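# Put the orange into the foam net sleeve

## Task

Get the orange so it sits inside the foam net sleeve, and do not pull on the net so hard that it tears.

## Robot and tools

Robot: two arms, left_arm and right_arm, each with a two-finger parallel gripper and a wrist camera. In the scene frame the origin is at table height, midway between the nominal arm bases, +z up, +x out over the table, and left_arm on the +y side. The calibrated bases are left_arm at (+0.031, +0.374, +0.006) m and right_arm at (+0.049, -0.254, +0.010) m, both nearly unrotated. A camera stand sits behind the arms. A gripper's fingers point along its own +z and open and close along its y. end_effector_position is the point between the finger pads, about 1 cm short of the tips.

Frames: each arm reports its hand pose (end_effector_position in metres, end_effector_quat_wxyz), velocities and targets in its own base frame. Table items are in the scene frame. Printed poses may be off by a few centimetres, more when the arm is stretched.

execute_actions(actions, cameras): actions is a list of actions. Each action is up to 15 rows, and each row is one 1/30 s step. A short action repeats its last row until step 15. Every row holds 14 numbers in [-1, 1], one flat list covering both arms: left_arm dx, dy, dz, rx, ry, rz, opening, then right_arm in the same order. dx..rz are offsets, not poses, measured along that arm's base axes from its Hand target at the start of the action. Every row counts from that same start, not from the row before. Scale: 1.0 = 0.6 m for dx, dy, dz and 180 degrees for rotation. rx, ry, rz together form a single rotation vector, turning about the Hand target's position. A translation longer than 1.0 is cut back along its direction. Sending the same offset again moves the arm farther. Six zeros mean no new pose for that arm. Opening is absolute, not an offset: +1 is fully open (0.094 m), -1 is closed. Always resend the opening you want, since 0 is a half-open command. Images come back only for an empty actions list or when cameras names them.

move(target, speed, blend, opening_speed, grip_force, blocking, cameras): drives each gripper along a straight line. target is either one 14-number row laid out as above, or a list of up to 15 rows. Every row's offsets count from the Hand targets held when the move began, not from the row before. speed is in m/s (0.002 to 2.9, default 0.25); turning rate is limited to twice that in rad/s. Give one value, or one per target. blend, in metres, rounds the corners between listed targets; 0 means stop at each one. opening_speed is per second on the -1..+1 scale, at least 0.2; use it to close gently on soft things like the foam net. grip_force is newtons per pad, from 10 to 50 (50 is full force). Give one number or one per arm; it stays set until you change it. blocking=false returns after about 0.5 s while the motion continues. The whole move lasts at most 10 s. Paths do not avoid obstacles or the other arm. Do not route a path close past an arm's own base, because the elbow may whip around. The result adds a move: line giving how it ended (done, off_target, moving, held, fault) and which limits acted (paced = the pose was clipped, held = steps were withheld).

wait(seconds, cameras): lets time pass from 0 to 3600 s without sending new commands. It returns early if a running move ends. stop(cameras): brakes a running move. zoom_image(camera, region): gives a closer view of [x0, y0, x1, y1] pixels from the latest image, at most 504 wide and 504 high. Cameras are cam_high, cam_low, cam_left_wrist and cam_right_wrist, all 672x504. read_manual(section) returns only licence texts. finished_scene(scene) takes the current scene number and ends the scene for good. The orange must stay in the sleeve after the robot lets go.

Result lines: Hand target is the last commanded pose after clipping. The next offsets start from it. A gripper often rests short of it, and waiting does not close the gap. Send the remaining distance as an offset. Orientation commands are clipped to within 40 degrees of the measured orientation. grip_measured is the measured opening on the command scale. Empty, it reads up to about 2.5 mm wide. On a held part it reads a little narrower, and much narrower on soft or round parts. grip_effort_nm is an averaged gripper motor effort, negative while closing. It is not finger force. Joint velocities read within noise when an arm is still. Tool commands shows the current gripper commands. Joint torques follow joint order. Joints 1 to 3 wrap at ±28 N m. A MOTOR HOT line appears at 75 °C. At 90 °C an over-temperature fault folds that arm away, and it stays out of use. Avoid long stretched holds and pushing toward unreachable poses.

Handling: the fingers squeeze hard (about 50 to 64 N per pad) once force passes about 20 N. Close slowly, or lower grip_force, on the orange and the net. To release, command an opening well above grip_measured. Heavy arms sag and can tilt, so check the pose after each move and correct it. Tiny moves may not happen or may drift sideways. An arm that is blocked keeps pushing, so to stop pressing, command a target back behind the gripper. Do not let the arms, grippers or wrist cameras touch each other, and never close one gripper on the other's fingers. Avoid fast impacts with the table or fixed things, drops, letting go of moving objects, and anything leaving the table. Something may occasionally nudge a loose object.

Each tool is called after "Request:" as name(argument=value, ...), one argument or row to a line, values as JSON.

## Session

Request:
execute_actions(
  actions=[],
)

Scene clock: 0.00 s.
left_arm: end_effector_position=(+0.3409, -0.2570, +0.2977) grip_measured=-0.984 grip_effort_nm=n/a end_effector_quat_wxyz=(+0.707, +0.629, +0.314, -0.079) | right_arm: end_effector_position=(+0.3263, +0.2403, +0.2982) grip_measured=-0.987 grip_effort_nm=n/a end_effector_quat_wxyz=(+0.309, -0.063, +0.696, +0.645)
Joint positions: left_arm=[-0.322 1.431 0.866 0.582 0.897 0.983 0.001] | right_arm=[0.283 1.355 0.792 0.601 -0.931 1.064 0.001]
Joint velocities: left_arm=[0.017 -0.012 -0.007 -0.154 -0.007 0.007 0] | right_arm=[within noise]
Joint torques (N m): no reading
Heat: left arm: 32 °C; right arm: 32 °C.
Hand target: left_arm +0.3417, -0.2565, +0.2995; +0.707, +0.629, +0.314, -0.078 | right_arm +0.3265, +0.2397, +0.3053; +0.318, -0.068, +0.691, +0.646
Tool commands: left_gripper/opening=-1.0 right_gripper/opening=-1.0

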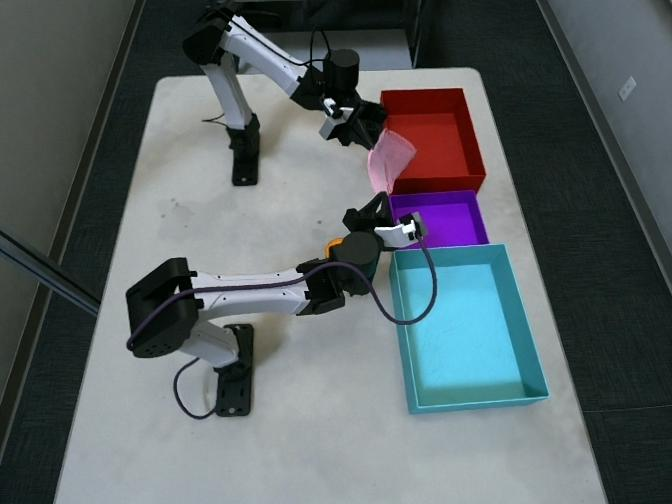

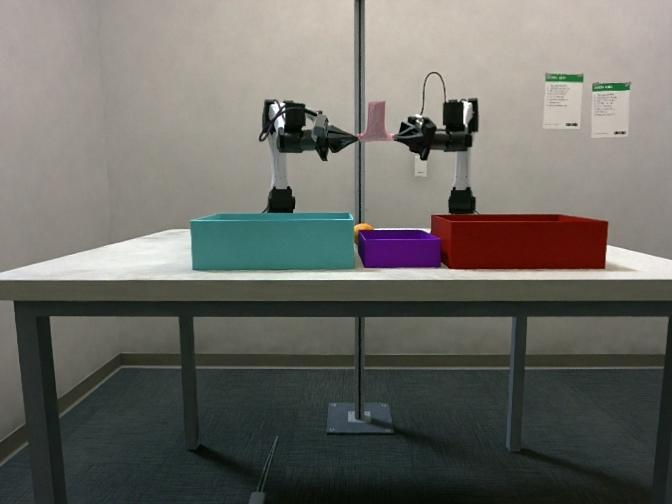

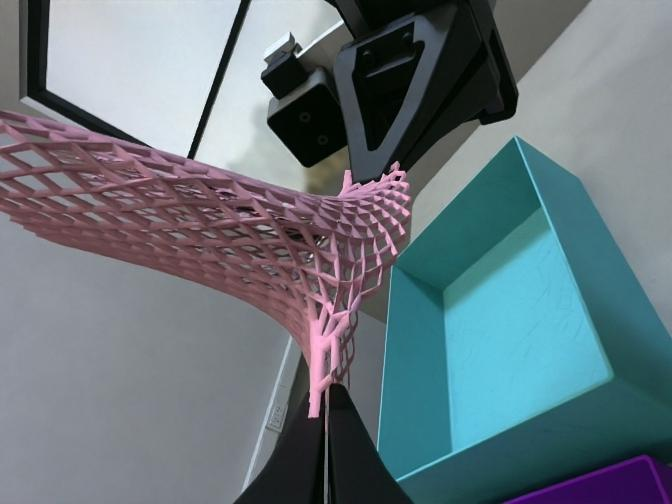

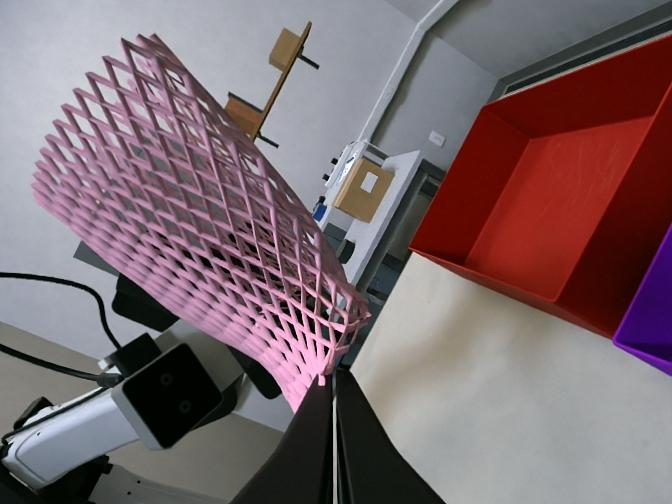

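Request:
move(
  target=[-0.15,-0.052,-0.25,0.157,0.057,0,-1,-0.147,-0.028,-0.258,-0.156,0.058,0,-1],
  cameras=["all"],
)

Scene clock: 13.00 s.
left_arm: end_effector_position=(+0.2529, -0.2914, +0.1575) grip_measured=-0.984 grip_effort_nm=-0.84 end_effector_quat_wxyz=(+0.514, +0.768, +0.378, -0.061) | right_arm: end_effector_position=(+0.2396, +0.2250, +0.1525) grip_measured=-0.987 grip_effort_nm=-0.71 end_effector_quat_wxyz=(+0.224, -0.084, +0.849, +0.472)
Joint positions: left_arm=[-0.628 1.306 0.7 0.039 0.526 1.305 0.001] | right_arm=[0.399 1.112 0.574 -0.108 -0.715 0.57 0.001]
Joint torques (N m): left_arm=[-0.43 -5.29 6.38 1.8 -0.06 0.01] | right_arm=[0.75 -4.78 5.72 1.58 -0.02 -0.18]
Heat: left arm: 35 °C; right arm: 33 °C.
Hand target: left_arm +0.2516, -0.2878, +0.1495; +0.502, +0.773, +0.385, -0.055 | right_arm +0.2383, +0.2229, +0.1505; +0.228, -0.085, +0.853, +0.463
Off the commanded pose: left_arm 0.009 m, 2 deg | right_arm 0.003 m, 1 deg.
move: done

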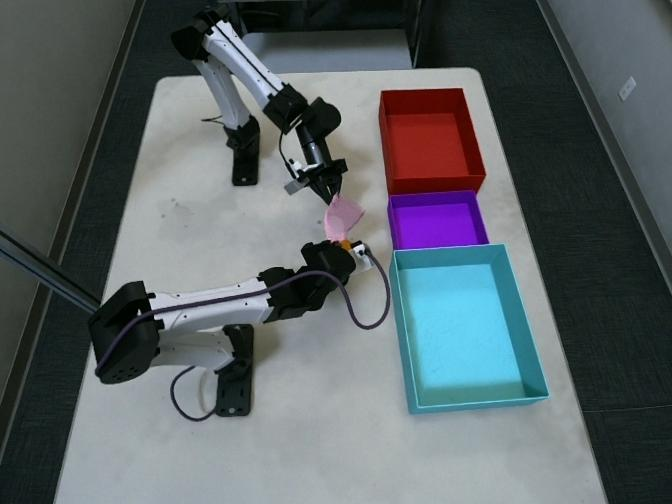

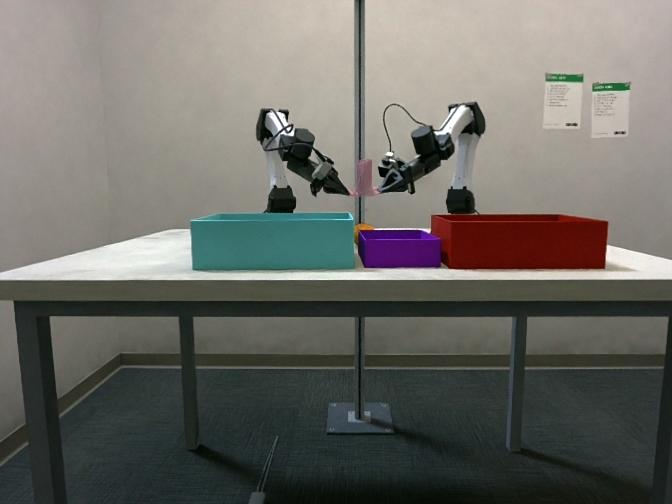

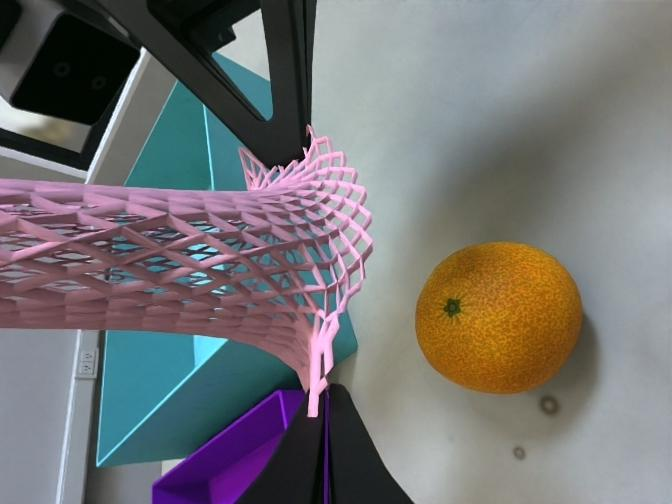

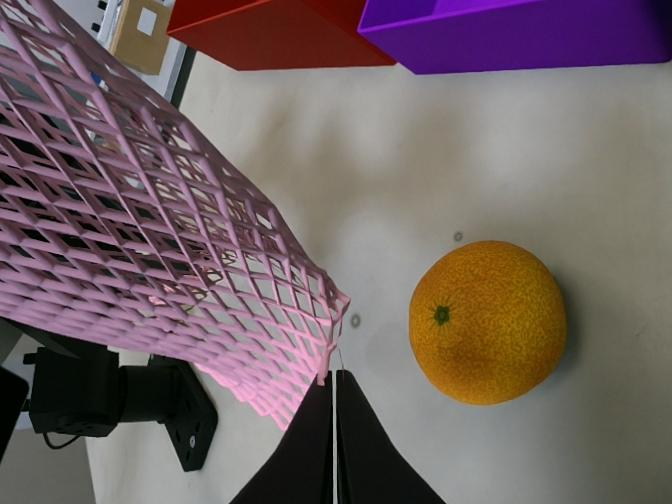

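Request:
move(
  target=[
    [0.037,0.003,-0.1,0,0,0,-1,0.037,-0.003,-0.1,0,0,0,-1],
    [0.04,0.003,-0.212,0,0,0,-1,0.04,-0.003,-0.217,0,0,0,-1],
    [0.058,0.003,-0.2475,0.08,0.03,0,-1,0.058,0,-0.249,-0.078,0.029,0,-1],
  ],
  speed=0.12,
  blend=[0.008,0.008,0],
  cameras=["all"],
)

Scene clock: 39.50 s.
left_arm: end_effector_position=(+0.2926, -0.2942, +0.0231) grip_measured=-0.985 grip_effort_nm=-0.82 end_effector_quat_wxyz=(+0.423, +0.813, +0.397, -0.040) | right_arm: end_effector_position=(+0.2772, +0.2265, +0.0132) grip_measured=-0.987 grip_effort_nm=-0.68 end_effector_quat_wxyz=(+0.193, -0.093, +0.899, +0.382)
Joint positions: left_arm=[-0.603 1.778 0.714 0.274 0.454 1.44 0.001] | right_arm=[0.414 1.663 0.528 0.273 -0.583 0.428 0.001]
Joint torques (N m): left_arm=[-0.59 -5.5 5.89 0.99 -0.11 0.07] | right_arm=[1.25 -5.31 5.08 1.03 0.14 -0.21]
Heat: left arm: 37 °C; right arm: 35 °C.
Hand target: left_arm +0.2864, -0.2858, +0.0008; +0.382, +0.826, +0.412, -0.042 | right_arm +0.2733, +0.2229, +0.0012; +0.177, -0.091, +0.912, +0.358
Off the commanded pose: left_arm 0.024 m, 5 deg | right_arm 0.013 m, 4 deg.
move: off_target (left_arm, right_arm)

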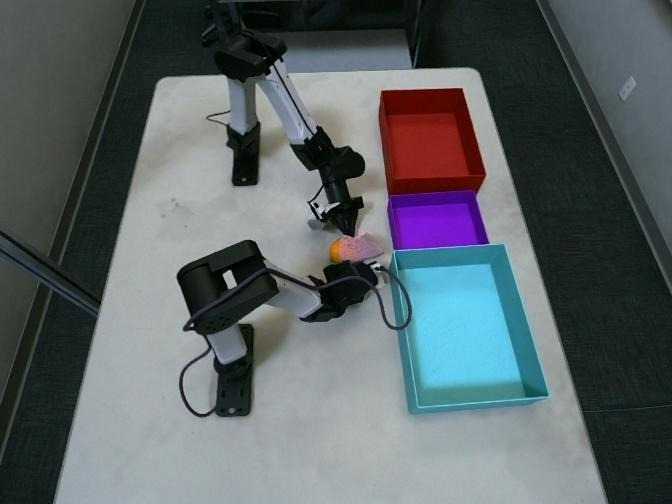

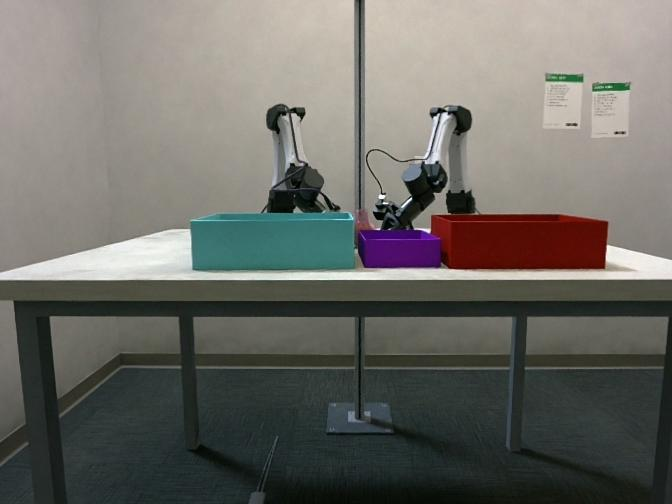

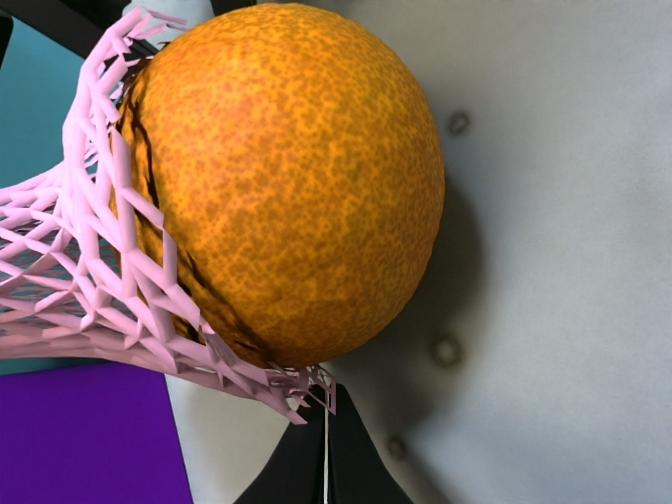

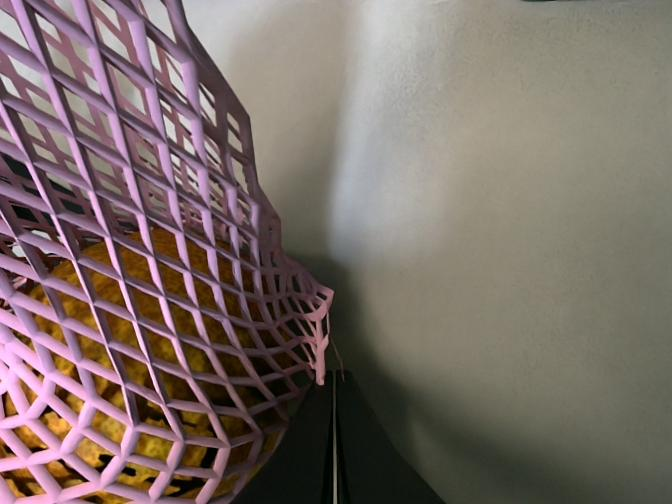

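Request:
move(
  target=[
    [0,0,0.13,-0.08,-0.03,0,-1,0,0,0.13,0.078,-0.029,0,-1],
    [-0.045,0,0.155,-0.08,-0.03,0,-1,-0.045,0,0.155,0.078,-0.029,0,-1],
  ],
  speed=0.15,
  blend=[0.01,0],
  cameras=["cam_high","cam_left_wrist","cam_right_wrist"],
)

Scene clock: 47.47 s.
left_arm: end_effector_position=(+0.2623, -0.2904, +0.0997) grip_measured=-0.985 grip_effort_nm=-0.82 end_effector_quat_wxyz=(+0.513, +0.773, +0.370, -0.054) | right_arm: end_effector_position=(+0.2505, +0.2243, +0.0967) grip_measured=-0.987 grip_effort_nm=-0.68 end_effector_quat_wxyz=(+0.234, -0.091, +0.849, +0.465)
Joint positions: left_arm=[-0.604 1.476 0.576 0.321 0.545 1.346 0.001] | right_arm=[0.385 1.29 0.432 0.209 -0.712 0.537 0.001]
Joint torques (N m): left_arm=[-0.39 -6.99 5.22 1.76 -0.01 -0.21] | right_arm=[0.7 -5.76 4.6 1.58 -0.15 0.06]
Heat: left arm: 37 °C; right arm: 35 °C.
Hand target: left_arm +0.2594, -0.2858, +0.0940; +0.502, +0.773, +0.385, -0.055 | right_arm +0.2463, +0.2229, +0.0942; +0.228, -0.085, +0.853, +0.462
Off the commanded pose: left_arm 0.008 m, 2 deg | right_arm 0.005 m, 1 deg.
move: done

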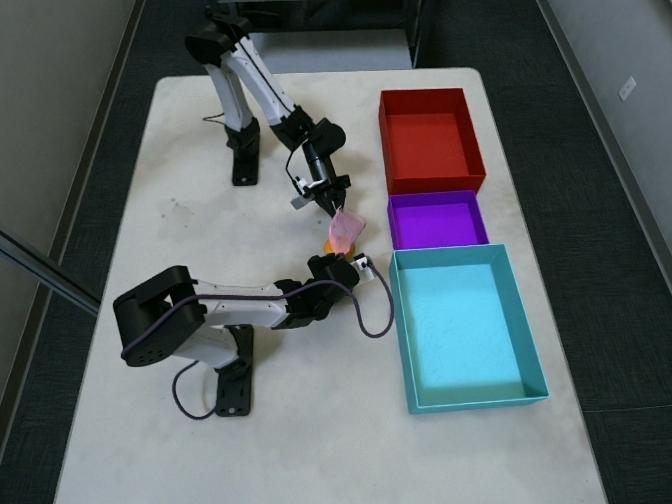

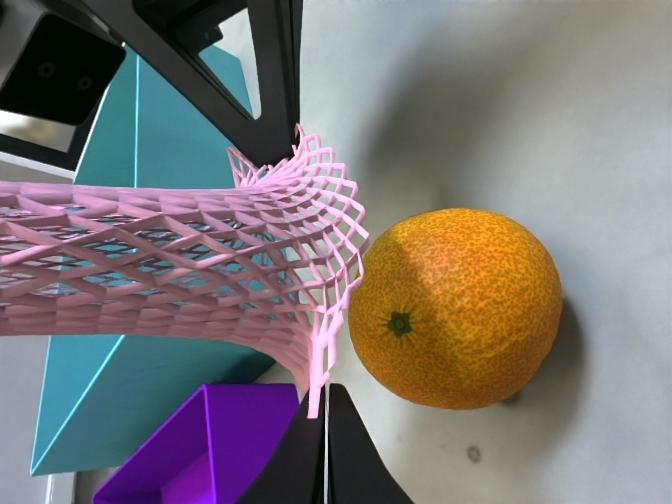

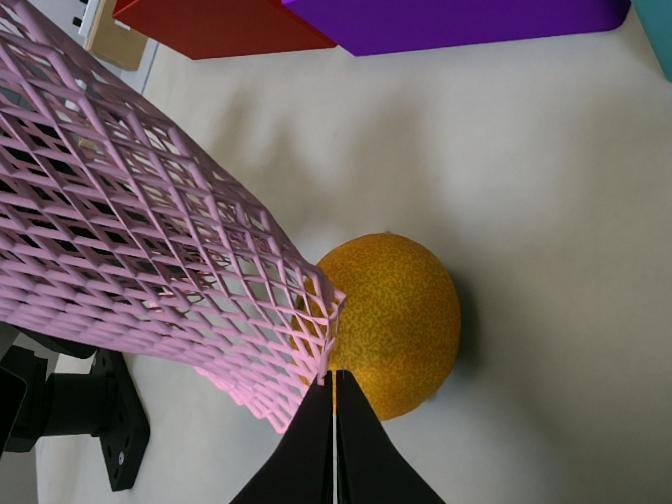

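Request:
move(
  target=[
    [-0.01,0.007,-0.12,0,0,0,-1,-0.01,0.005,-0.1235,0,0,0,-1],
    [-0.01,0.007,-0.155,0.08,0.03,0,-1,-0.01,0.009,-0.155,-0.078,0.029,0,-1],
  ],
  speed=0.12,
  blend=[0.004,0],
  cameras=["cam_high","cam_left_wrist","cam_right_wrist"],
)

Scene clock: 63.40 s.
left_arm: end_effector_position=(+0.2597, -0.2890, +0.0197) grip_measured=-0.985 grip_effort_nm=-0.79 end_effector_quat_wxyz=(+0.421, +0.815, +0.397, -0.040) | right_arm: end_effector_position=(+0.2452, +0.2342, +0.0114) grip_measured=-0.987 grip_effort_nm=-0.68 end_effector_quat_wxyz=(+0.194, -0.097, +0.898, +0.383)
Joint positions: left_arm=[-0.657 1.694 0.588 0.328 0.415 1.402 0.001] | right_arm=[0.501 1.585 0.415 0.348 -0.529 0.498 0.001]
Joint velocities: left_arm=[0.002 -0.007 0.007 0.007 -0.051 -0.154 0] | right_arm=[within noise]
Joint torques (N m): left_arm=[-0.96 -5.15 5.86 1.02 -0.11 -0.01] | right_arm=[0.94 -5.96 4.72 0.95 0.13 -0.13]
Heat: left arm: 37 °C; right arm: 35 °C.
Hand target: left_arm +0.2534, -0.2817, +0.0010; +0.382, +0.826, +0.412, -0.042 | right_arm +0.2403, +0.2283, +0.0012; +0.177, -0.091, +0.912, +0.358
Off the commanded pose: left_arm 0.021 m, 5 deg | right_arm 0.013 m, 4 deg.
move: off_target (left_arm, right_arm)

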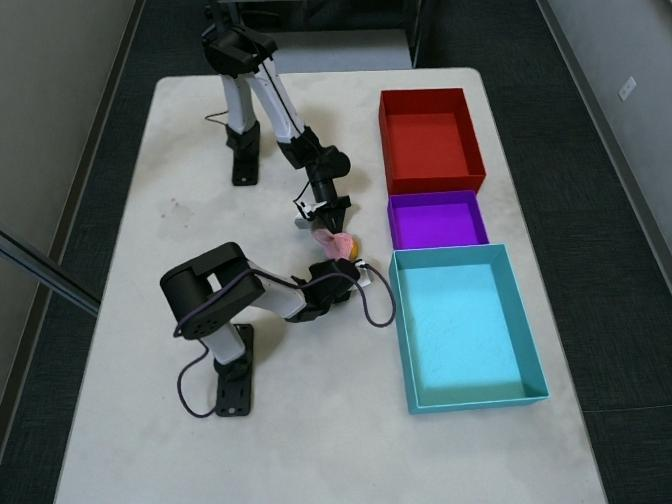

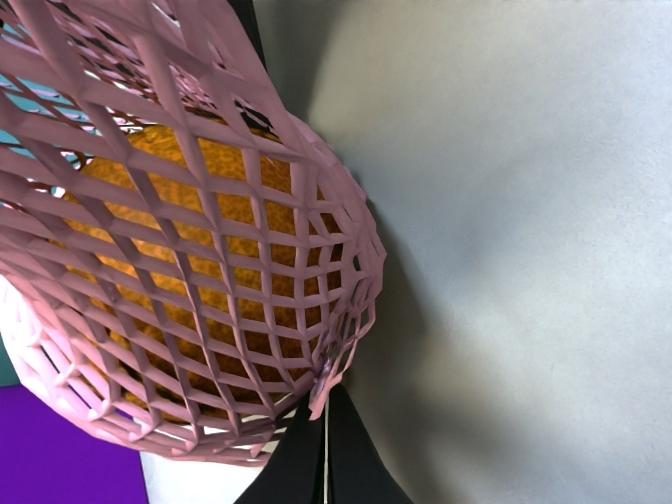

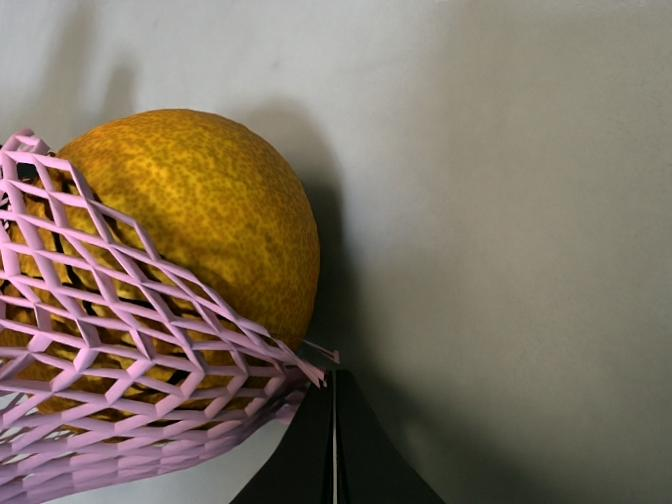

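Request:
move(
  target=[0.05,0,-0.008,0,0,0,-1,0.05,0.002,0,0,0,0,-1],
  speed=0.1,
  cameras=["cam_high","cam_left_wrist","cam_right_wrist"],
)

Scene clock: 71.03 s.
left_arm: end_effector_position=(+0.2888, -0.2875, +0.0111) grip_measured=-0.985 grip_effort_nm=-0.80 end_effector_quat_wxyz=(+0.410, +0.818, +0.403, -0.030) | right_arm: end_effector_position=(+0.2734, +0.2338, +0.0105) grip_measured=-0.987 grip_effort_nm=-0.68 end_effector_quat_wxyz=(+0.197, -0.096, +0.903, +0.370)
Joint positions: left_arm=[-0.607 1.787 0.687 0.288 0.423 1.449 0.001] | right_arm=[0.46 1.662 0.523 0.288 -0.53 0.453 0.001]
Joint torques (N m): left_arm=[0.42 -5.79 6.04 1.17 0.24 0.01] | right_arm=[-0.14 -5.04 5.29 1.08 -0.18 -0.15]
Heat: left arm: 37 °C; right arm: 35 °C.
Hand target: left_arm +0.2833, -0.2817, -0.0040; +0.382, +0.826, +0.412, -0.042 | right_arm +0.2702, +0.2295, +0.0012; +0.177, -0.091, +0.912, +0.358
Off the commanded pose: left_arm 0.017 m, 4 deg | right_arm 0.011 m, 3 deg.
move: off_target (left_arm, right_arm)

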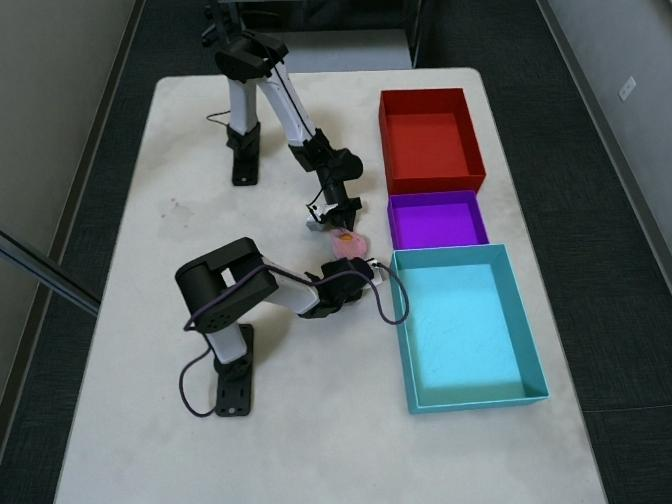

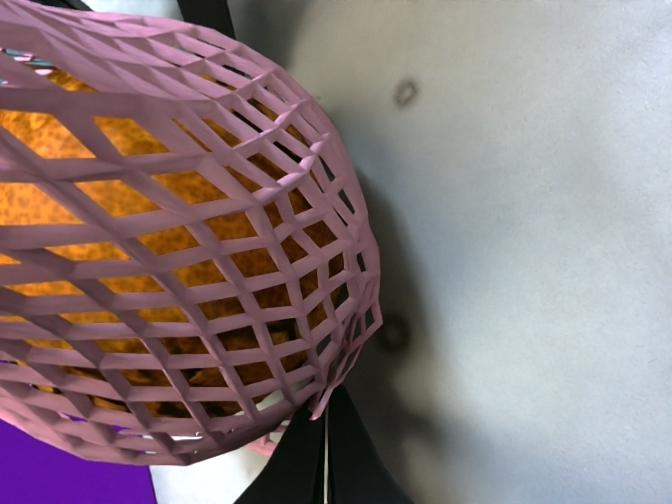

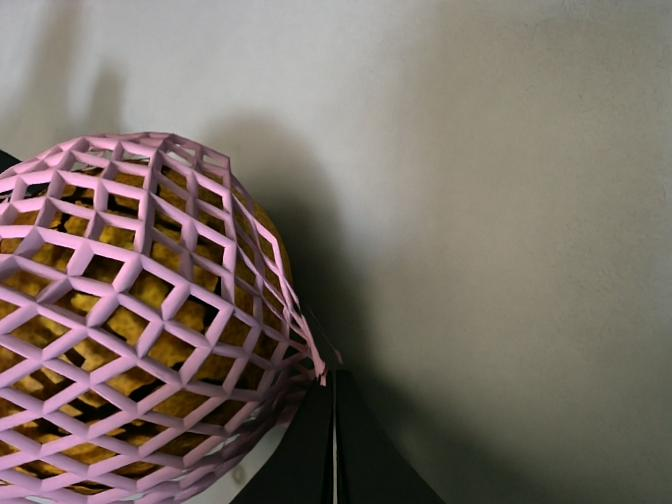

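Request:
move(
  target=[
    [0.013,0,0,0,0,0,-1,0.013,0,0,0,0,0,-1],
    [0.013,0,0.012,0,0,0,-0.75,0.013,0,0.006,0,0,0,-0.75],
    [-0.008,0.058,0.07,0,0,0,-0.75,-0.01,-0.054,0.061,0,0,0,-0.75],
    [-0.02,0.1,0.13,0,0,0,-0.75,-0.025,-0.1,0.12,0,0,0,-0.75],
  ],
  speed=[0.1,0.1,0.08,0.2],
  blend=[0,0,0.02,0],
  opening_speed=1,
  cameras=["cam_high","cam_left_wrist","cam_right_wrist"],
)

Scene clock: 83.10 s.
left_arm: end_effector_position=(+0.2683, -0.2204, +0.0660) grip_measured=-0.752 grip_effort_nm=0.10 end_effector_quat_wxyz=(+0.374, +0.826, +0.420, -0.044) | right_arm: end_effector_position=(+0.2495, +0.1680, +0.0622) grip_measured=-0.752 grip_effort_nm=0.11 end_effector_quat_wxyz=(+0.167, -0.083, +0.917, +0.352)
Joint positions: left_arm=[-0.439 1.451 0.695 -0.209 0.513 1.598 0.012] | right_arm=[0.241 1.322 0.578 -0.305 -0.638 0.235 0.012]
Joint torques (N m): left_arm=[0.51 -6.43 7.8 1.35 0.41 0.06] | right_arm=[-0.2 -5.33 7.32 1.16 -0.42 -0.16]
Heat: left arm: 38 °C; right arm: 36 °C.
Hand target: left_arm +0.2714, -0.2216, +0.0741; +0.382, +0.826, +0.412, -0.042 | right_arm +0.2553, +0.1695, +0.0732; +0.177, -0.091, +0.912, +0.358
Off the commanded pose: left_arm 0.009 m, 1 deg | right_arm 0.013 m, 2 deg.
move: off_target (right_arm)

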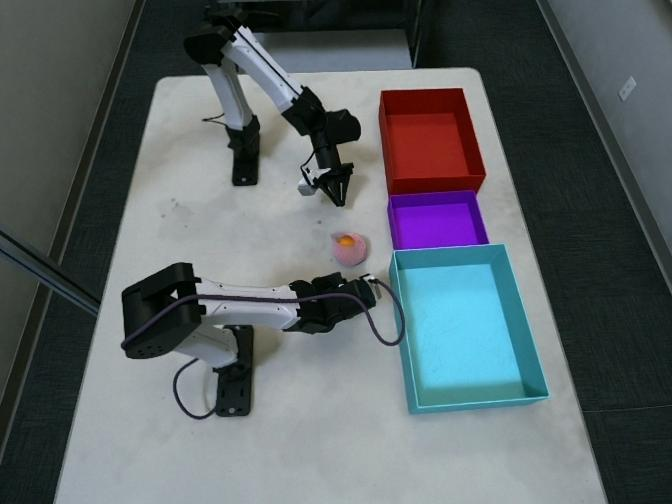

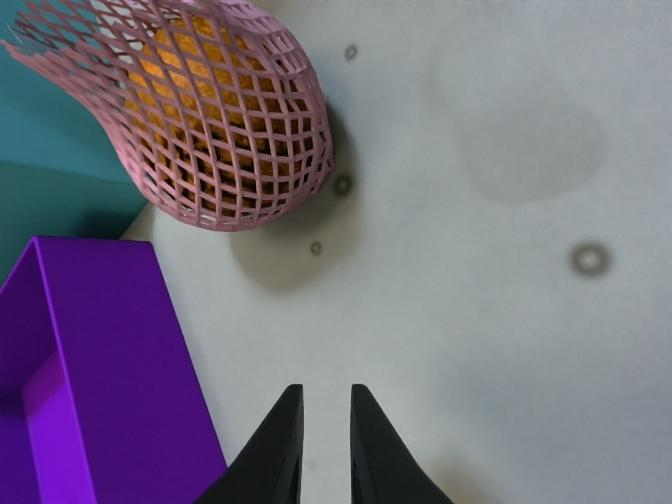

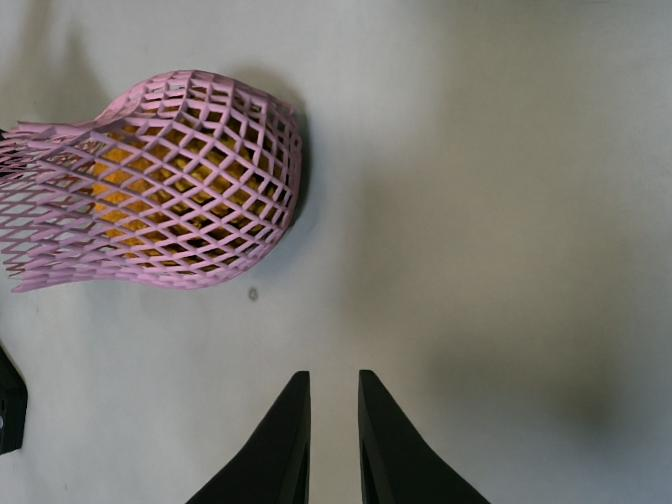

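Request:
finished_scene(
  scene=2,
)

The scene is finished: the task was done.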